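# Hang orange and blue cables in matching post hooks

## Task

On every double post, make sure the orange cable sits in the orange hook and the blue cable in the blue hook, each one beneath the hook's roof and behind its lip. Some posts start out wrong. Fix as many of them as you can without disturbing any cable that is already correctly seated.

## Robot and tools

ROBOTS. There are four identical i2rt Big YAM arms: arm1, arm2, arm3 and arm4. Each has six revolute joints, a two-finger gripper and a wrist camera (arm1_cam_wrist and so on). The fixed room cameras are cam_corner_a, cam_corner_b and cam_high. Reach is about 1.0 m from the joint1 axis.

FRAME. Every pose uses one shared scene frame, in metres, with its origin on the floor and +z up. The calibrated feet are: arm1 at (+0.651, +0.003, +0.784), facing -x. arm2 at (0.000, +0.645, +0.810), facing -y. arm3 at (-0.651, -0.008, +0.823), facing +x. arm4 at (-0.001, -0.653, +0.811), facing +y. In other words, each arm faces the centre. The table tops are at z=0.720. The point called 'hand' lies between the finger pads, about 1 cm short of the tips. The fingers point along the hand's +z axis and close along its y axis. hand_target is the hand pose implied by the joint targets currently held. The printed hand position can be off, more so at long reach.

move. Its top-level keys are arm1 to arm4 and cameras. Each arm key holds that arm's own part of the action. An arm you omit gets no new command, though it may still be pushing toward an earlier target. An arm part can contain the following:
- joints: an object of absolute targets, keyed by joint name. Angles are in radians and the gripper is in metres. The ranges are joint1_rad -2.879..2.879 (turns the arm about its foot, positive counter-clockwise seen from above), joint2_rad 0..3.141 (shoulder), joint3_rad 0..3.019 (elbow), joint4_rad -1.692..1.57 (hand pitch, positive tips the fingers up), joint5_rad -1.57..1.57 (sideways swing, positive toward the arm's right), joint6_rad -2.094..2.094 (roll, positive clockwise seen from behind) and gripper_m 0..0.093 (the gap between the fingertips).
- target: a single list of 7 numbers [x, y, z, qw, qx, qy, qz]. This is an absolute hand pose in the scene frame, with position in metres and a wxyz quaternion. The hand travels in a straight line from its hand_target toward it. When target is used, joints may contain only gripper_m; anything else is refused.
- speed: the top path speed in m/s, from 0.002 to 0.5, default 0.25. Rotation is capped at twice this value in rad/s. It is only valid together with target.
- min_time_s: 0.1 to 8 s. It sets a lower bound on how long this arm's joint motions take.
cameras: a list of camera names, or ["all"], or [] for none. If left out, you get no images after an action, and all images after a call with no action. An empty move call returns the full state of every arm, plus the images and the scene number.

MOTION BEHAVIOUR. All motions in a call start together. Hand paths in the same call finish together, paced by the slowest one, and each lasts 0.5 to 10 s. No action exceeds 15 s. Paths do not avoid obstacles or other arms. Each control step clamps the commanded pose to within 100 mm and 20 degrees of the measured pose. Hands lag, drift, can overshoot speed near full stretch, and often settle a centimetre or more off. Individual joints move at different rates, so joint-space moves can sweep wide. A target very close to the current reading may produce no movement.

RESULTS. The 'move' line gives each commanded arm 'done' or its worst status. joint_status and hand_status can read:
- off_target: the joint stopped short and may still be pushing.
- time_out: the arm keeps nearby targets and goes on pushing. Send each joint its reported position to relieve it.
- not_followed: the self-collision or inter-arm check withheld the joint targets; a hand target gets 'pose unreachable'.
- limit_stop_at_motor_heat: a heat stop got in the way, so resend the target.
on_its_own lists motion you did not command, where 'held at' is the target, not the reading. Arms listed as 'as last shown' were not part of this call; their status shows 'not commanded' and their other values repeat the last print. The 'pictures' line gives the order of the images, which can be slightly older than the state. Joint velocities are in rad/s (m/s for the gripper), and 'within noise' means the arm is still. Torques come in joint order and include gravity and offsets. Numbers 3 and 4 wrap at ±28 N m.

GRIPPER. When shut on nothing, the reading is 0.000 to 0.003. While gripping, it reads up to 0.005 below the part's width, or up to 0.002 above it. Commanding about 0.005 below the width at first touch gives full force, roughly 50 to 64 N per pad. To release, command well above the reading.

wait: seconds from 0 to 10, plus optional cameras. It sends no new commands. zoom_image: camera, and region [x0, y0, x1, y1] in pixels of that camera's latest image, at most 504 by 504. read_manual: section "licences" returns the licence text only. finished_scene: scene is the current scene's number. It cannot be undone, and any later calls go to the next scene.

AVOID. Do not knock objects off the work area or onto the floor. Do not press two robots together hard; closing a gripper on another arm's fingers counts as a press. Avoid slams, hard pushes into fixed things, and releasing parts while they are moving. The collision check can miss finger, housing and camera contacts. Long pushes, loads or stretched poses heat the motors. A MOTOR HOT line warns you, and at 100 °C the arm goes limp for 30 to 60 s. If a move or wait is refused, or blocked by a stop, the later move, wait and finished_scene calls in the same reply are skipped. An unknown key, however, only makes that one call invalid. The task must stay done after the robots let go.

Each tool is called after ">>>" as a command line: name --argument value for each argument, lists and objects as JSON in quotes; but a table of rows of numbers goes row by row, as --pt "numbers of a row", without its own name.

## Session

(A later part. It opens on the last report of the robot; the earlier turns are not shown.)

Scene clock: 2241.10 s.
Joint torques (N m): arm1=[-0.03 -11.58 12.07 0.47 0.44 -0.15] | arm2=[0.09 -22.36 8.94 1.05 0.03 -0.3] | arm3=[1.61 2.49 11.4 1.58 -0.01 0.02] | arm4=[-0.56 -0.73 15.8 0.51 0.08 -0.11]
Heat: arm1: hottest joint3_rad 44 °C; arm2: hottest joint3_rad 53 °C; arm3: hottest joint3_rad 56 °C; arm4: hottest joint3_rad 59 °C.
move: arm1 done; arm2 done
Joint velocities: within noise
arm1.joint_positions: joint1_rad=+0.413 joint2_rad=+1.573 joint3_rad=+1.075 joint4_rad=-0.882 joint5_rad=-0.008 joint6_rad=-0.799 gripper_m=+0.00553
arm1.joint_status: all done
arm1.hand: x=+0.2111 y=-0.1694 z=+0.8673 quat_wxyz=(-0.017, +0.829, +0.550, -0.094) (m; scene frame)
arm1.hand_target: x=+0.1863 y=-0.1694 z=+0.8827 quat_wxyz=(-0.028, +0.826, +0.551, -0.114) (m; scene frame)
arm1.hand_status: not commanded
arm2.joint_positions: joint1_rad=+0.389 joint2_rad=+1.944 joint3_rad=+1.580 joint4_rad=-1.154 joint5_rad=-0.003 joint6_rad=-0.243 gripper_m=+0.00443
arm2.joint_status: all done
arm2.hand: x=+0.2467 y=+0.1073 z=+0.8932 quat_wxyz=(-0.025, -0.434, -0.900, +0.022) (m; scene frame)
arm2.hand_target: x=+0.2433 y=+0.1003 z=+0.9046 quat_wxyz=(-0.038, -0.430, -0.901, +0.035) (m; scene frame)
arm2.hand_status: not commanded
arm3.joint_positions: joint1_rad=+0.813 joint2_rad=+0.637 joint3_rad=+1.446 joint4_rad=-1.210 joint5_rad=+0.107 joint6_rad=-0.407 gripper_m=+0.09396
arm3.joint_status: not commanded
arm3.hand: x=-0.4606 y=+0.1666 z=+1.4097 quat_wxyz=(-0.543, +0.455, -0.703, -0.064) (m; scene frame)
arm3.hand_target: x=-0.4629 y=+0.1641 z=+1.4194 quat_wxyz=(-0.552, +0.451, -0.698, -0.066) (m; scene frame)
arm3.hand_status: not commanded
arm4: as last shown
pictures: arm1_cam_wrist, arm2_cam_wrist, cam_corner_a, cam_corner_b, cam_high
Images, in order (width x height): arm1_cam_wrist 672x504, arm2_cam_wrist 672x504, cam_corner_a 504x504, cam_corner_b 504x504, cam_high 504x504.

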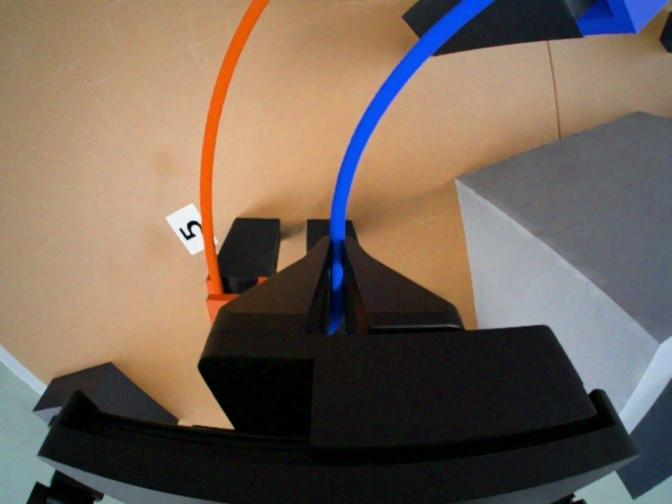

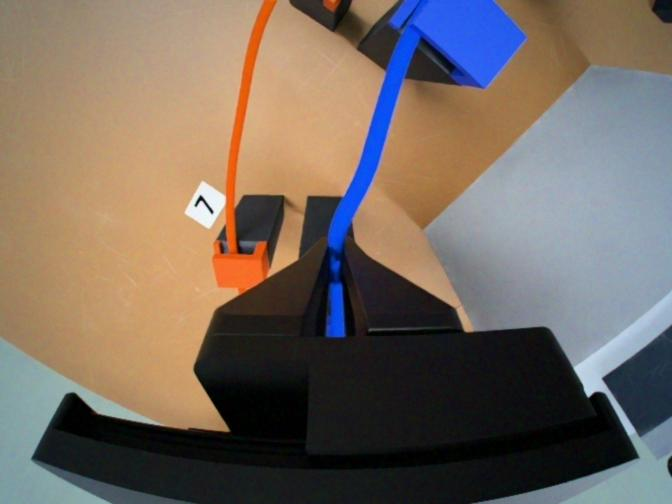

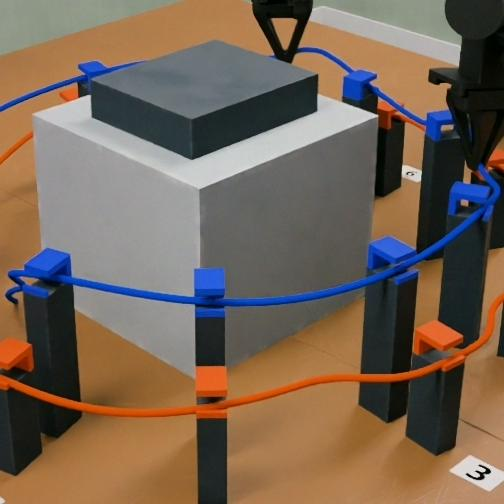

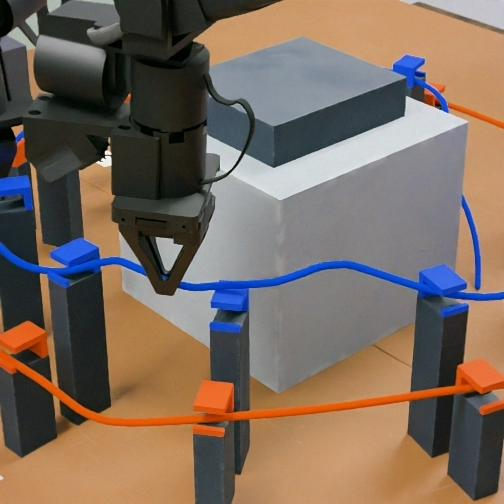

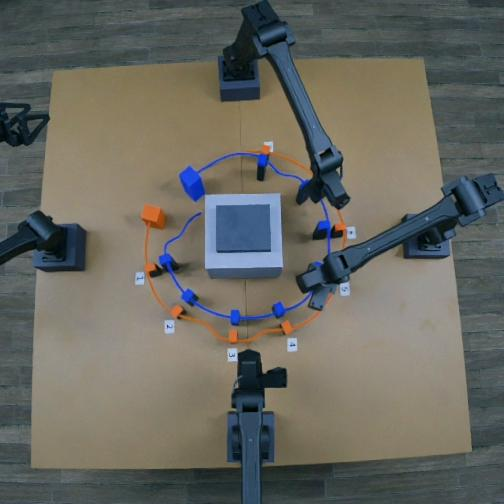

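>>> zoom_image --camera "cam_corner_b" --region '[0, 140, 80, 280]'

>>> zoom_image --camera "cam_high" --region '[290, 220, 350, 300]'

>>> zoom_image --camera "arm1_cam_wrist" --region '[280, 220, 400, 340]'

Scaled by 3.600 from the camera's 504x504 image, which has a finer 720x720 frame.

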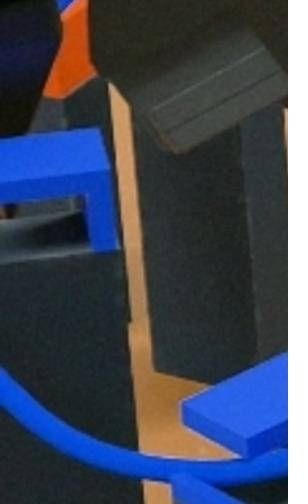

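Scaled by 6.300 from the camera's 504x504 image, which has a finer 720x720 frame.

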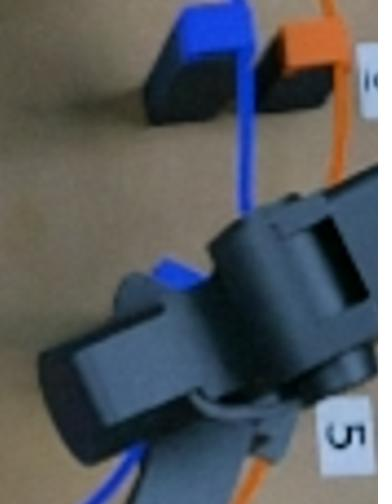

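Scaled by 4.200 from the camera's 672x504 image, which has a finer 960x720 frame.

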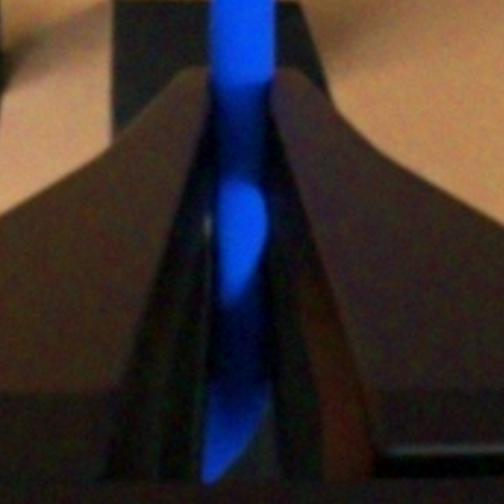

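>>> move --arm4 '{"joints": {"joint1_rad": -0.97, "joint2_rad": 2.1, "joint3_rad": 1.4, "joint4_rad": 0.5, "joint5_rad": -0.8, "joint6_rad": 0.0, "gripper_m": 0.02}, "min_time_s": 2.0}' --arm2 '{"joints": {"joint1_rad": 0.45, "joint2_rad": 1.888, "joint3_rad": 1.568, "joint4_rad": -1.182, "joint5_rad": 0, "joint6_rad": 0.12}, "min_time_s": 1.2}' --cameras '["arm4_cam_wrist", "cam_corner_b", "cam_high"]'

>>> zoom_image --camera "cam_corner_b" --region '[150, 230, 290, 350]'

Scene clock: 2350.77 s.
Joint torques (N m): arm1=[-0.38 -11.87 12.12 0.62 0.48 -0.2] | arm2=[2.14 -24 9.33 -0.49 -0.07 -0.11] | arm3=[1.61 2.49 11.4 1.58 -0.01 0.02] | arm4=[-0.38 -5.13 10.25 1.16 0.02 -0.11]
Heat: arm1: hottest joint3_rad 45 °C; arm2: hottest joint2_rad 42 °C; arm3: hottest joint3_rad 57 °C; arm4: hottest joint3_rad 61 °C.
move: arm2 done; arm4 time_out
Joint velocities: within noise
arm1.joint_positions: joint1_rad=+0.413 joint2_rad=+1.574 joint3_rad=+1.075 joint4_rad=-0.885 joint5_rad=-0.010 joint6_rad=-0.800 gripper_m=+0.00553
arm1.joint_status: not commanded
arm1.hand: x=+0.2117 y=-0.1695 z=+0.8669 quat_wxyz=(-0.016, +0.829, +0.551, -0.092) (m; scene frame)
arm1.hand_target: x=+0.1862 y=-0.1694 z=+0.8828 quat_wxyz=(-0.028, +0.826, +0.551, -0.114) (m; scene frame)
arm1.hand_status: not commanded
arm2.joint_positions: joint1_rad=+0.436 joint2_rad=+1.929 joint3_rad=+1.563 joint4_rad=-1.162 joint5_rad=+0.001 joint6_rad=+0.117 gripper_m=+0.00443
arm2.joint_status: all done
arm2.hand: x=+0.2674 y=+0.1261 z=+0.8949 quat_wxyz=(-0.024, -0.569, -0.822, +0.016) (m; scene frame)
arm2.hand_target: x=+0.2742 y=+0.1316 z=+0.9197 quat_wxyz=(-0.036, -0.564, -0.825, +0.021) (m; scene frame)
arm2.hand_status: not commanded
arm3: as last shown
arm4.joint_positions: joint1_rad=-0.213 joint2_rad=+1.029 joint3_rad=+0.625 joint4_rad=-0.495 joint5_rad=-0.196 joint6_rad=+1.277 gripper_m=+0.02008
arm4.joint_status: joint1_rad time_out (moved -0.231 of -0.988); joint2_rad time_out (moved +0.297 of +1.368); joint3_rad time_out (moved +0.217 of +0.992); joint4_rad time_out (moved +0.269 of +1.264); joint5_rad time_out (moved -0.198 of -0.801); joint6_rad time_out (moved -0.296 of -1.573); the others done
arm4.on_its_own: joint1_rad is held at -0.213, not at your -0.970, since a time_out; joint2_rad is held at +1.029, not at your +2.100, since a time_out; joint3_rad is held at +0.625, not at your +1.400, since a time_out; joint4_rad is held at -0.495, not at your +0.500, since a time_out; joint5_rad is held at -0.197, not at your -0.800, since a time_out; joint6_rad is held at +1.277, not at your +0.000, since a time_out
arm4.hand: x=+0.0645 y=-0.2685 z=+0.9596 quat_wxyz=(+0.000, +0.051, -0.939, -0.341) (m; scene frame)
arm4.hand_target: x=+0.0645 y=-0.2685 z=+0.9596 quat_wxyz=(+0.000, +0.051, -0.939, -0.341) (m; scene frame)
arm4.hand_status: not commanded
pictures: arm4_cam_wrist, cam_corner_b, cam_high
joint command not followed: on one or more control steps a check withheld the commanded joint targets of the arm4 arm, and it was not sent them on those steps.
cause: the commanded joint targets, or the way to them, would bring a part of the robot too close to another arm (this arm's fingers and the arm1 arm's wrist (the part past joint 4), at the place that arm is still heading or pushing toward).
Images, in order (width x height): arm4_cam_wrist 672x504, cam_corner_b 504x504, cam_high 504x504.

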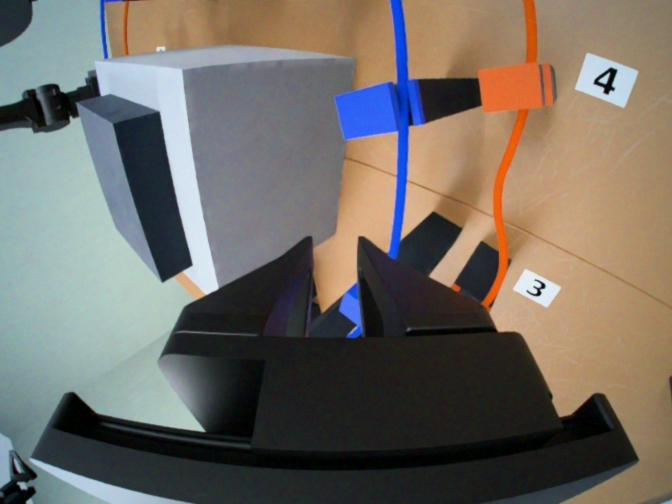

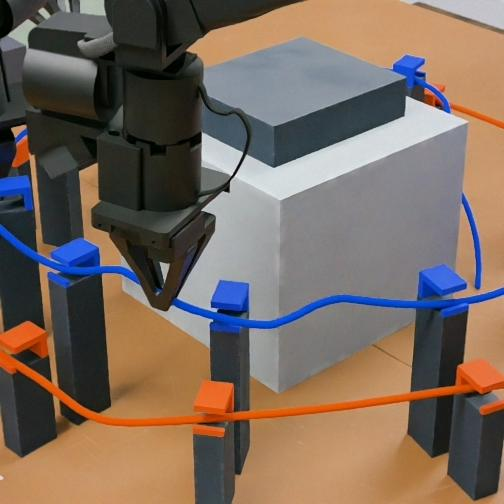

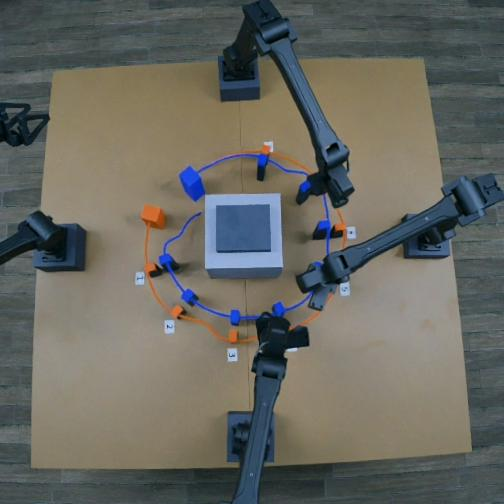

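Scaled by 3.600 from the camera's 504x504 image, which has a finer 720x720 frame.

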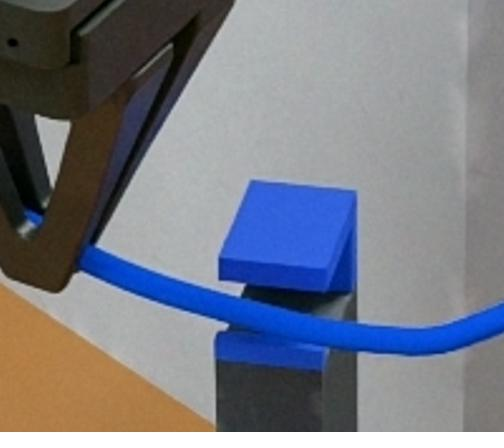

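>>> move --arm4 '{"joints": {"joint1_rad": -1.027, "joint2_rad": 0.75, "joint3_rad": 0.6, "joint4_rad": -0.5, "joint5_rad": -0.4, "joint6_rad": 0.4, "gripper_m": 0.02}, "min_time_s": 1.5}' --arm2 '{"joints": {"joint1_rad": 0.463, "joint2_rad": 1.888, "joint3_rad": 1.55, "joint4_rad": -1.133, "joint5_rad": 0, "joint6_rad": -0.16}, "min_time_s": 1.2}'

>>> move --arm4 '{"joints": {"joint1_rad": -1.027, "joint2_rad": 2.185, "joint3_rad": 1.031, "joint4_rad": 1.154, "joint5_rad": -1.5, "joint6_rad": 0.0, "gripper_m": 0.02}, "min_time_s": 2.0}' --cameras '["arm4_cam_wrist", "cam_corner_b", "cam_high", "cam_corner_a"]'

>>> zoom_image --camera "cam_corner_b" --region '[150, 230, 290, 350]'

>>> zoom_image --camera "arm4_cam_wrist" --region '[100, 50, 500, 350]'

Scene clock: 2391.60 s.
Joint torques (N m): arm1=[-0.32 -11.81 12.04 0.51 0.5 -0.16] | arm2=[2.9 -23.77 8.96 0.54 -0.14 -0.28] | arm3=[1.61 2.49 11.4 1.58 -0.01 0.02] | arm4=[-0.67 -2.49 11.44 1.26 -0.13 -0.17]
Heat: arm1: hottest joint3_rad 46 °C; arm2: hottest joint3_rad 41 °C; arm3: hottest joint3_rad 57 °C; arm4: hottest joint3_rad 58 °C.
move: arm2 done; arm4 done
Joint velocities: within noise
arm1.joint_positions: joint1_rad=+0.413 joint2_rad=+1.574 joint3_rad=+1.075 joint4_rad=-0.886 joint5_rad=-0.011 joint6_rad=-0.800 gripper_m=+0.00553
arm1.joint_status: not commanded
arm1.hand: x=+0.2120 y=-0.1694 z=+0.8665 quat_wxyz=(-0.016, +0.829, +0.551, -0.092) (m; scene frame)
arm1.hand_target: x=+0.1863 y=-0.1694 z=+0.8827 quat_wxyz=(-0.028, +0.826, +0.551, -0.114) (m; scene frame)
arm1.hand_status: not commanded
arm2.joint_positions: joint1_rad=+0.443 joint2_rad=+1.928 joint3_rad=+1.549 joint4_rad=-1.136 joint5_rad=+0.003 joint6_rad=-0.143 gripper_m=+0.00443
arm2.joint_status: all done
arm2.hand: x=+0.2716 y=+0.1270 z=+0.8905 quat_wxyz=(-0.026, -0.454, -0.890, +0.023) (m; scene frame)
arm2.hand_target: x=+0.2835 y=+0.1302 z=+0.9138 quat_wxyz=(-0.045, -0.438, -0.897, +0.035) (m; scene frame)
arm2.hand_status: not commanded
arm3: as last shown
arm4.joint_positions: joint1_rad=-1.018 joint2_rad=+0.758 joint3_rad=+0.598 joint4_rad=-0.495 joint5_rad=-0.398 joint6_rad=+0.409 gripper_m=+0.02008
arm4.joint_status: all done
arm4.hand: x=+0.2774 y=-0.4196 z=+1.0481 quat_wxyz=(-0.309, +0.132, -0.874, -0.352) (m; scene frame)
arm4.hand_target: x=+0.2782 y=-0.4224 z=+1.0506 quat_wxyz=(-0.314, +0.133, -0.872, -0.350) (m; scene frame)
arm4.hand_status: not commanded
pictures: none

Scene clock: 2394.27 s.
Joint torques (N m): arm1=[-0.09 -11.81 12.04 0.59 0.52 -0.22] | arm2=[2.96 -23.71 9.02 0.51 -0.15 -0.28] | arm3=[1.61 2.49 11.41 1.58 -0.01 0.02] | arm4=[-0.79 -19.43 6.95 1.87 -0.06 -0.15]
Heat: arm1: hottest joint3_rad 46 °C; arm2: hottest joint3_rad 41 °C; arm3: hottest joint3_rad 57 °C; arm4: hottest joint3_rad 57 °C.
move: arm4 done
Joint velocities: within noise
arm1, arm2, arm3: as last shown
arm4.joint_positions: joint1_rad=-1.018 joint2_rad=+2.193 joint3_rad=+1.002 joint4_rad=+1.135 joint5_rad=-1.498 joint6_rad=+0.009 gripper_m=+0.02008
arm4.joint_status: all done
arm4.hand: x=+0.3735 y=-0.2442 z=+0.8504 quat_wxyz=(-0.359, +0.585, -0.399, -0.608) (m; scene frame)
arm4.hand_target: x=+0.3864 y=-0.2424 z=+0.8628 quat_wxyz=(-0.381, +0.595, -0.381, -0.596) (m; scene frame)
arm4.hand_status: not commanded
pictures: arm4_cam_wrist, cam_corner_a, cam_corner_b, cam_high
Images, in order (width x height): arm4_cam_wrist 672x504, cam_corner_a 504x504, cam_corner_b 504x504, cam_high 504x504.

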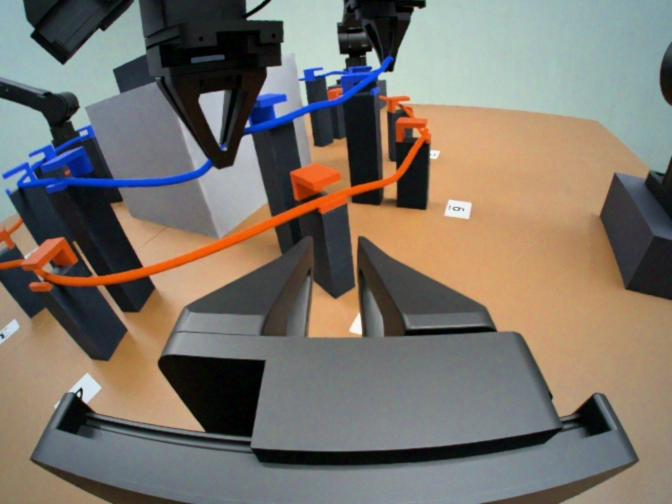

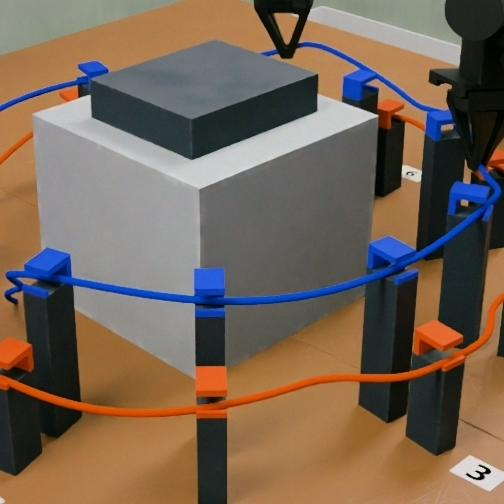

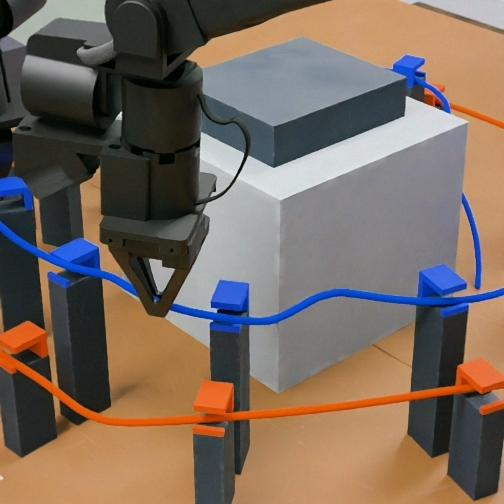

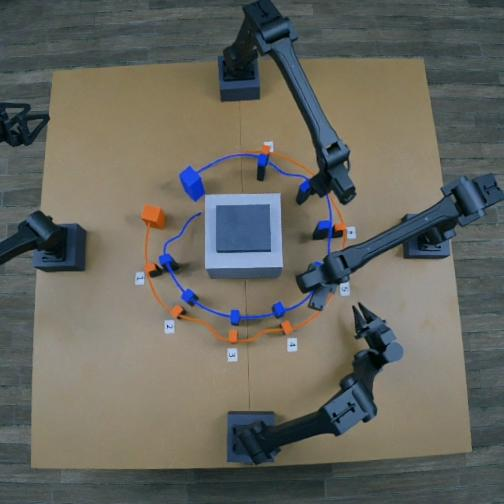

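Scaled by 3.600 from the camera's 504x504 image, which has a finer 720x720 frame.

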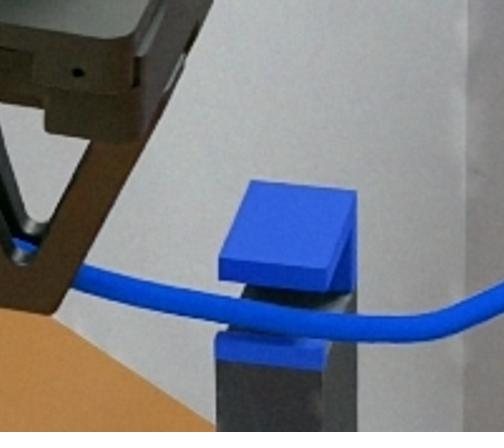

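Scaled by 1.260 from the camera's 672x504 image, which has a finer 960x720 frame.

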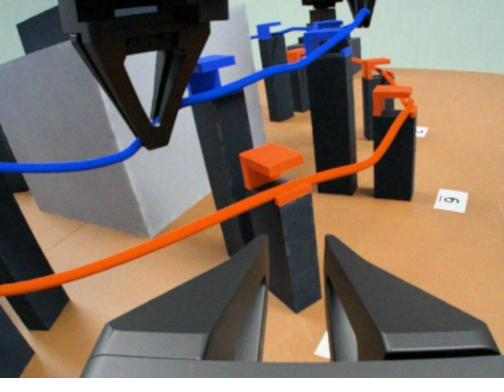

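>>> zoom_image --camera "arm4_cam_wrist" --region '[180, 70, 360, 210]'

>>> zoom_image --camera "arm4_cam_wrist" --region '[280, 40, 450, 170]'

>>> zoom_image --camera "arm4_cam_wrist" --region '[0, 110, 140, 300]'

Scaled by 2.800 from the camera's 672x504 image, which has a finer 960x720 frame.

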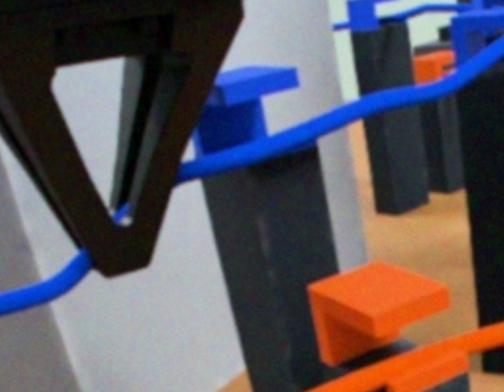

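Scaled by 2.965 from the camera's 672x504 image, which has a finer 960x720 frame.

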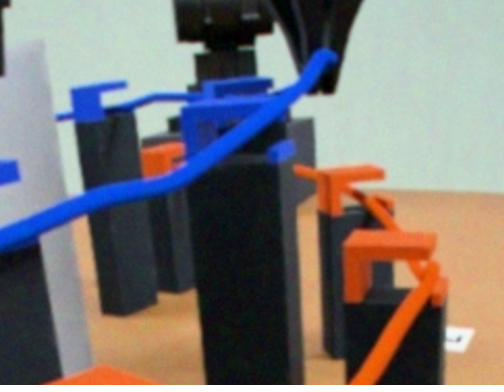

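Scaled by 2.653 from the camera's 672x504 image, which has a finer 960x720 frame.

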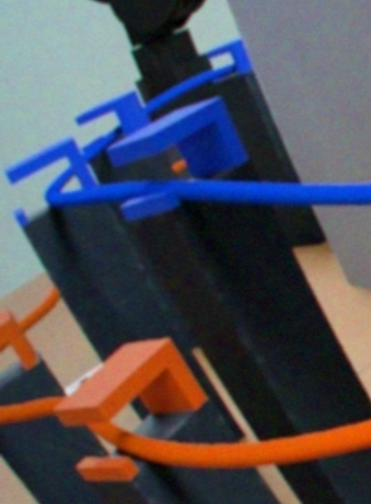

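>>> zoom_image --camera "arm4_cam_wrist" --region '[325, 50, 405, 110]'

>>> zoom_image --camera "cam_corner_b" --region '[30, 220, 130, 320]'

>>> zoom_image --camera "cam_high" --region '[290, 190, 350, 250]'

>>> zoom_image --camera "cam_corner_a" --region '[330, 50, 430, 150]'

Scaled by 6.300 from the camera's 672x504 image, which has a finer 960x720 frame.

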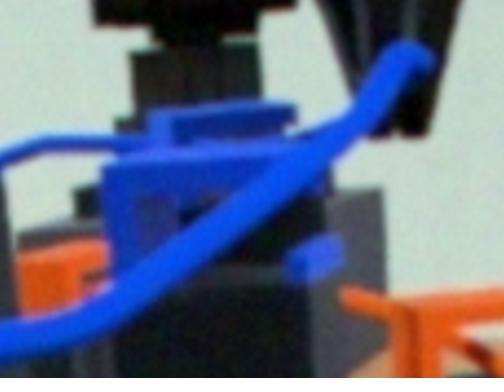

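Scaled by 5.040 from the camera's 504x504 image, which has a finer 720x720 frame.

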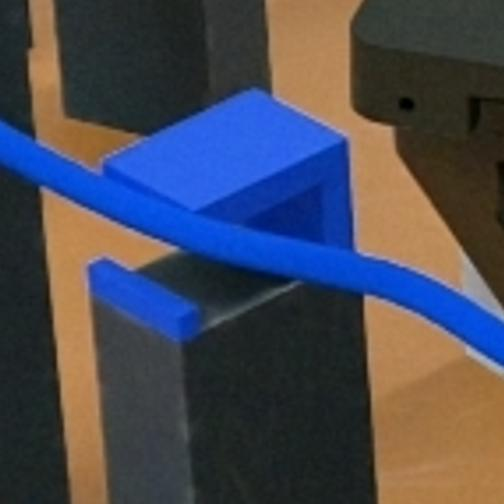

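Scaled by 8.400 from the camera's 504x504 image, which has a finer 720x720 frame.

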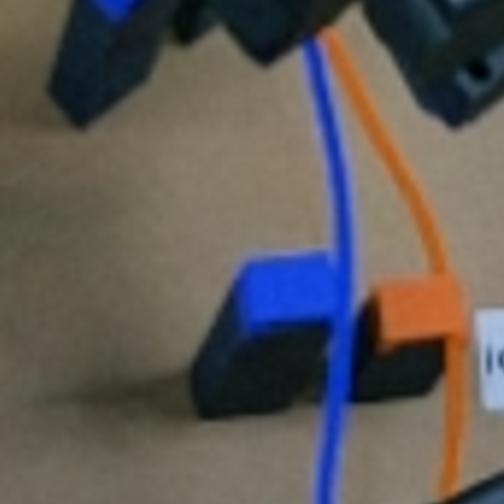

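Scaled by 5.040 from the camera's 504x504 image, which has a finer 720x720 frame.

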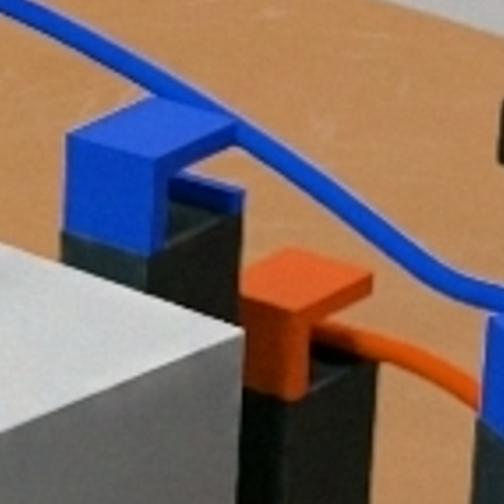

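>>> move --arm1 '{"joints": {"joint1_rad": 0.478, "joint2_rad": 1.626, "joint3_rad": 1.215, "joint4_rad": -1.013, "joint5_rad": 0, "joint6_rad": -0.76}, "min_time_s": 1.3}' --arm2 '{"joints": {"joint1_rad": 0.463, "joint2_rad": 1.888, "joint3_rad": 1.528, "joint4_rad": -1.089, "joint5_rad": 0, "joint6_rad": -0.16}, "min_time_s": 1.3}' --cameras '["arm4_cam_wrist", "arm2_cam_wrist", "cam_corner_b", "cam_high", "cam_corner_a"]'

>>> zoom_image --camera "arm4_cam_wrist" --region '[180, 40, 420, 200]'

>>> zoom_image --camera "cam_corner_b" --region '[30, 220, 130, 320]'

>>> zoom_image --camera "cam_high" --region '[270, 150, 370, 320]'

>>> zoom_image --camera "cam_corner_b" --region '[150, 230, 290, 350]'

Scene clock: 2522.47 s.
Joint torques (N m): arm1=[3.43 -12.45 12.49 0.23 -0.11 0.05] | arm2=[2.37 -23.65 8.73 0.62 -0.15 -0.26] | arm3=[1.61 2.49 11.41 1.57 -0.01 0.02] | arm4=[-0.73 -18.96 7.02 1.91 -0.07 -0.16]
Heat: arm1: hottest joint3_rad 47 °C; arm2: hottest joint3_rad 40 °C; arm3: hottest joint3_rad 58 °C; arm4: hottest joint3_rad 46 °C.
move: arm1 done; arm2 done
Joint velocities: within noise
arm1.joint_positions: joint1_rad=+0.454 joint2_rad=+1.613 joint3_rad=+1.154 joint4_rad=-1.012 joint5_rad=+0.007 joint6_rad=-0.766 gripper_m=+0.00553
arm1.joint_status: all done
arm1.hand: x=+0.2176 y=-0.1844 z=+0.8742 quat_wxyz=(-0.014, +0.830, +0.555, -0.048) (m; scene frame)
arm1.hand_target: x=+0.2009 y=-0.2065 z=+0.8912 quat_wxyz=(-0.013, +0.824, +0.562, -0.072) (m; scene frame)
arm1.hand_status: not commanded
arm2.joint_positions: joint1_rad=+0.445 joint2_rad=+1.926 joint3_rad=+1.529 joint4_rad=-1.092 joint5_rad=+0.003 joint6_rad=-0.145 gripper_m=+0.00443
arm2.joint_status: all done
arm2.hand: x=+0.2741 y=+0.1245 z=+0.8851 quat_wxyz=(-0.037, -0.453, -0.890, +0.031) (m; scene frame)
arm2.hand_target: x=+0.2848 y=+0.1281 z=+0.9066 quat_wxyz=(-0.054, -0.437, -0.897, +0.041) (m; scene frame)
arm2.hand_status: not commanded
arm3, arm4: as last shown
arm4.hand: x=+0.3735 y=-0.2442 z=+0.8504 quat_wxyz=(-0.359, +0.586, -0.399, -0.607) (m; scene frame)
pictures: arm2_cam_wrist, arm4_cam_wrist, cam_corner_a, cam_corner_b, cam_high
Images, in order (width x height): arm2_cam_wrist 672x504, arm4_cam_wrist 672x504, cam_corner_a 504x504, cam_corner_b 504x504, cam_high 504x504.

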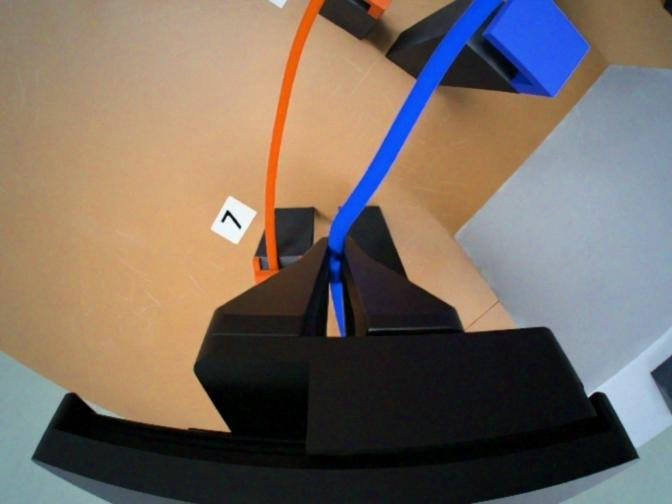

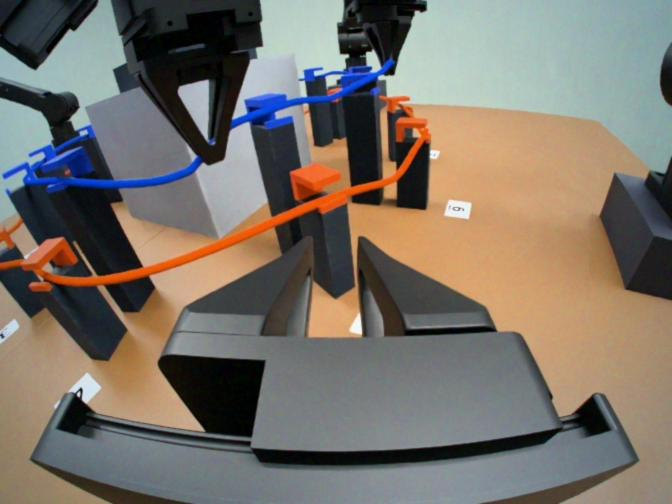

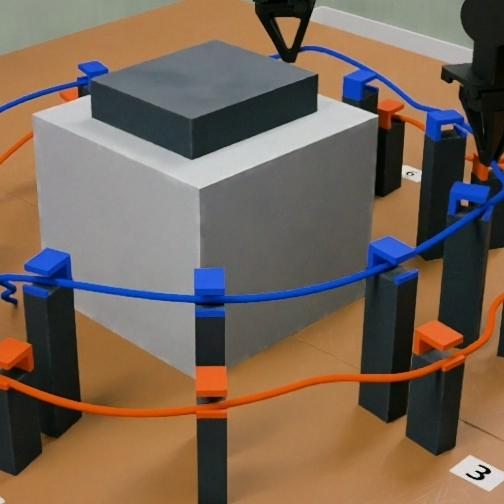

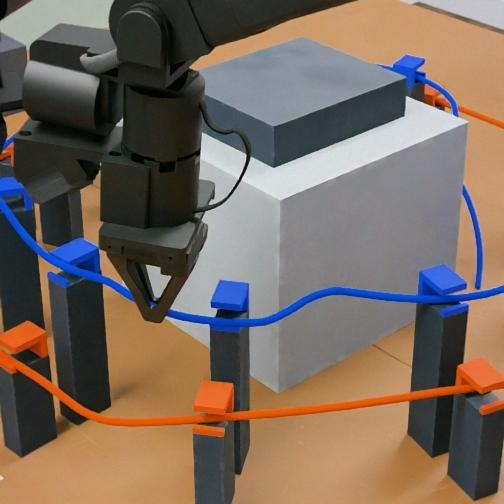

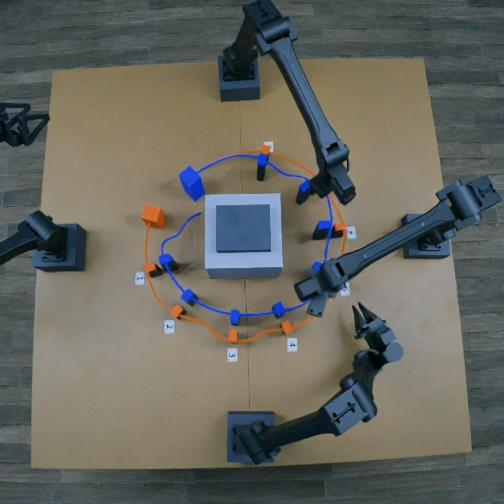

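Scaled by 2.100 from the camera's 672x504 image, which has a finer 960x720 frame.

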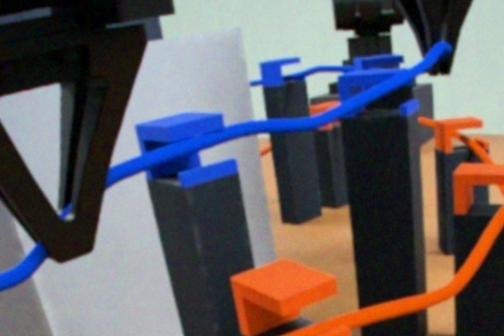

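Scaled by 5.040 from the camera's 504x504 image, which has a finer 720x720 frame.

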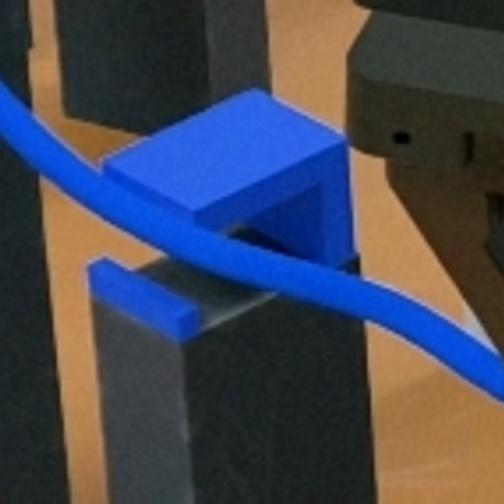

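Scaled by 2.965 from the camera's 504x504 image, which has a finer 720x720 frame.

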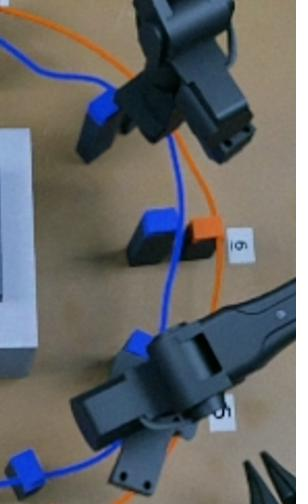

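Scaled by 3.600 from the camera's 504x504 image, which has a finer 720x720 frame.

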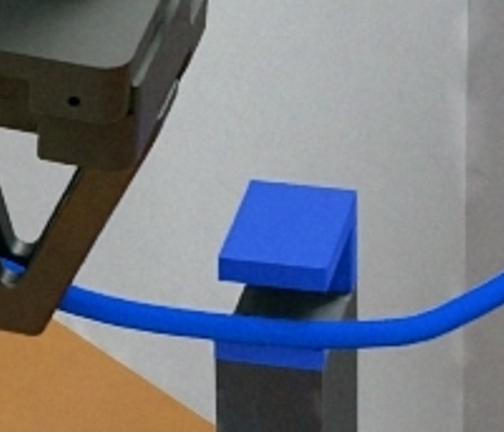

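>>> move --arm2 '{"joints": {"joint1_rad": 0.455, "joint2_rad": 1.868, "joint3_rad": 1.478, "joint4_rad": -1.067, "joint5_rad": 0, "joint6_rad": -0.16}, "min_time_s": 1.2}' --cameras '["arm4_cam_wrist", "arm2_cam_wrist", "cam_corner_b", "cam_high", "cam_corner_a"]'

>>> zoom_image --camera "arm4_cam_wrist" --region '[180, 40, 420, 200]'

>>> zoom_image --camera "cam_corner_b" --region '[30, 220, 130, 320]'

>>> zoom_image --camera "cam_high" --region '[270, 150, 370, 320]'

>>> zoom_image --camera "cam_corner_b" --region '[150, 230, 290, 350]'

Scene clock: 2583.10 s.
Joint torques (N m): arm1=[3.02 -12.04 12.45 0.4 -0.38 0.08] | arm2=[1.96 -23.24 7.95 0.05 -0.28 -0.29] | arm3=[1.67 2.55 11.4 1.58 -0.01 0.02] | arm4=[-0.62 -18.78 7.05 1.87 -0.06 -0.14]
Heat: arm1: hottest joint3_rad 50 °C; arm2: hottest joint2_rad 47 °C; arm3: hottest joint3_rad 58 °C; arm4: hottest joint3_rad 45 °C.
move: arm2 done
Joint velocities: within noise
arm1, arm3, arm4: as last shown
arm1.joint_positions: joint1_rad=+0.454 joint2_rad=+1.613 joint3_rad=+1.154 joint4_rad=-1.019 joint5_rad=+0.013 joint6_rad=-0.766 gripper_m=+0.00553
arm1.hand: x=+0.2187 y=-0.1829 z=+0.8740 quat_wxyz=(-0.016, +0.831, +0.555, -0.045) (m; scene frame)
arm2.joint_positions: joint1_rad=+0.445 joint2_rad=+1.905 joint3_rad=+1.490 joint4_rad=-1.056 joint5_rad=+0.006 joint6_rad=-0.145 gripper_m=+0.00443
arm2.joint_status: all done
arm2.hand: x=+0.2711 y=+0.1289 z=+0.8835 quat_wxyz=(-0.043, -0.452, -0.890, +0.038) (m; scene frame)
arm2.hand_target: x=+0.2745 y=+0.1370 z=+0.8991 quat_wxyz=(-0.051, -0.441, -0.895, +0.039) (m; scene frame)
arm2.hand_status: not commanded
pictures: arm2_cam_wrist, arm4_cam_wrist, cam_corner_a, cam_corner_b, cam_high
Images, in order (width x height): arm2_cam_wrist 672x504, arm4_cam_wrist 672x504, cam_corner_a 504x504, cam_corner_b 504x504, cam_high 504x504.

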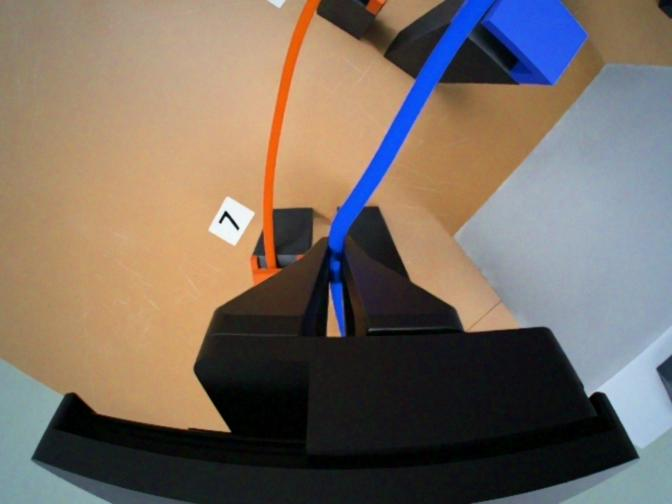

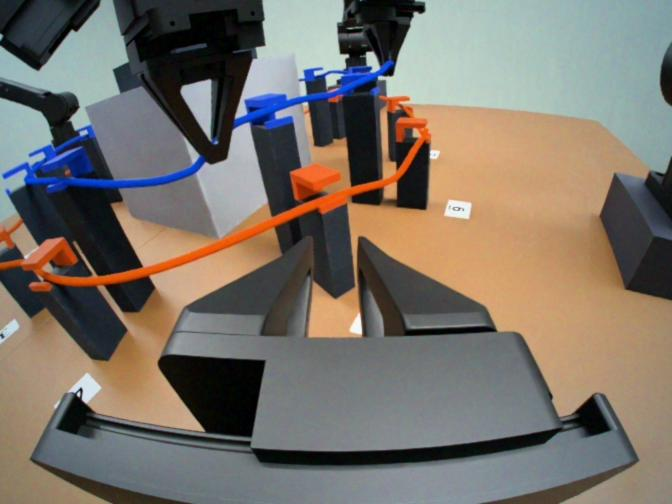

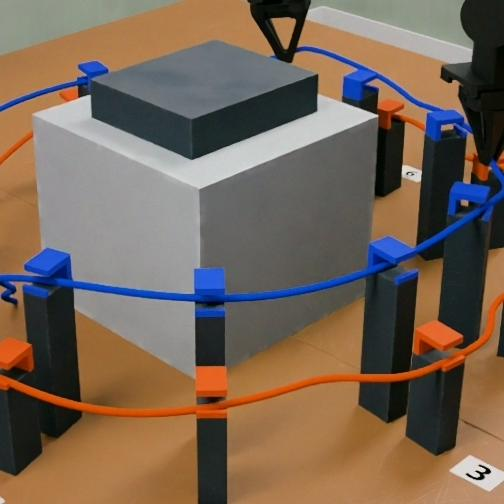

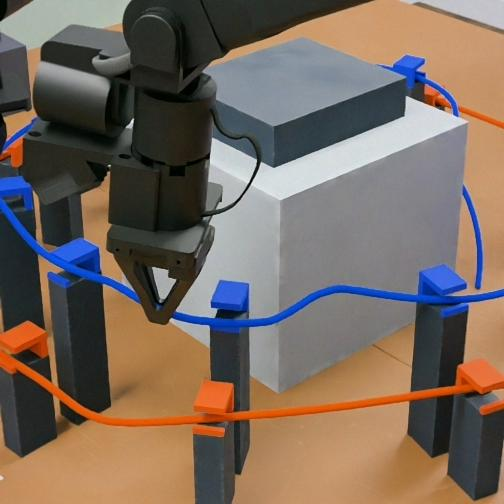

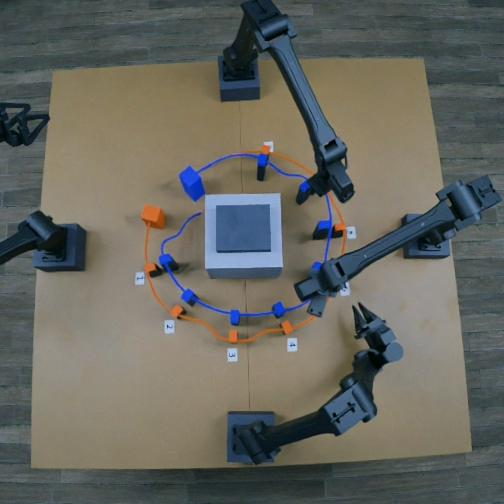

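Scaled by 2.100 from the camera's 672x504 image, which has a finer 960x720 frame.

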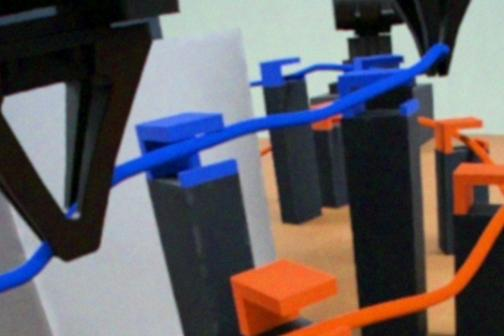

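Scaled by 5.040 from the camera's 504x504 image, which has a finer 720x720 frame.

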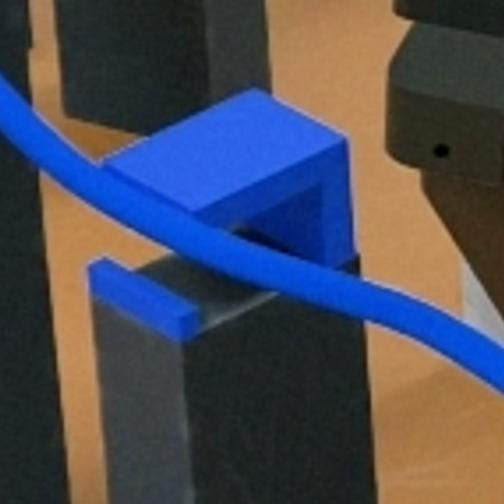

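Scaled by 2.965 from the camera's 504x504 image, which has a finer 720x720 frame.

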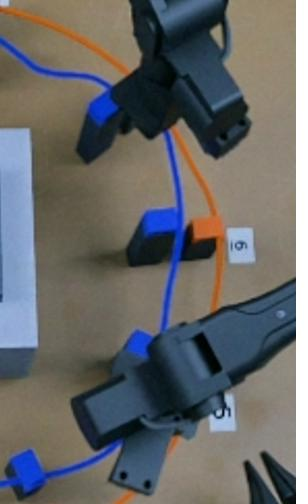

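Scaled by 3.600 from the camera's 504x504 image, which has a finer 720x720 frame.

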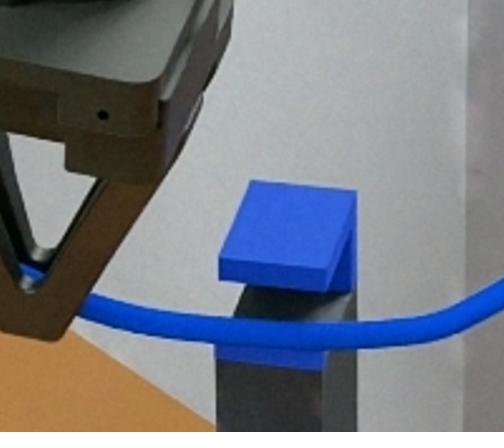

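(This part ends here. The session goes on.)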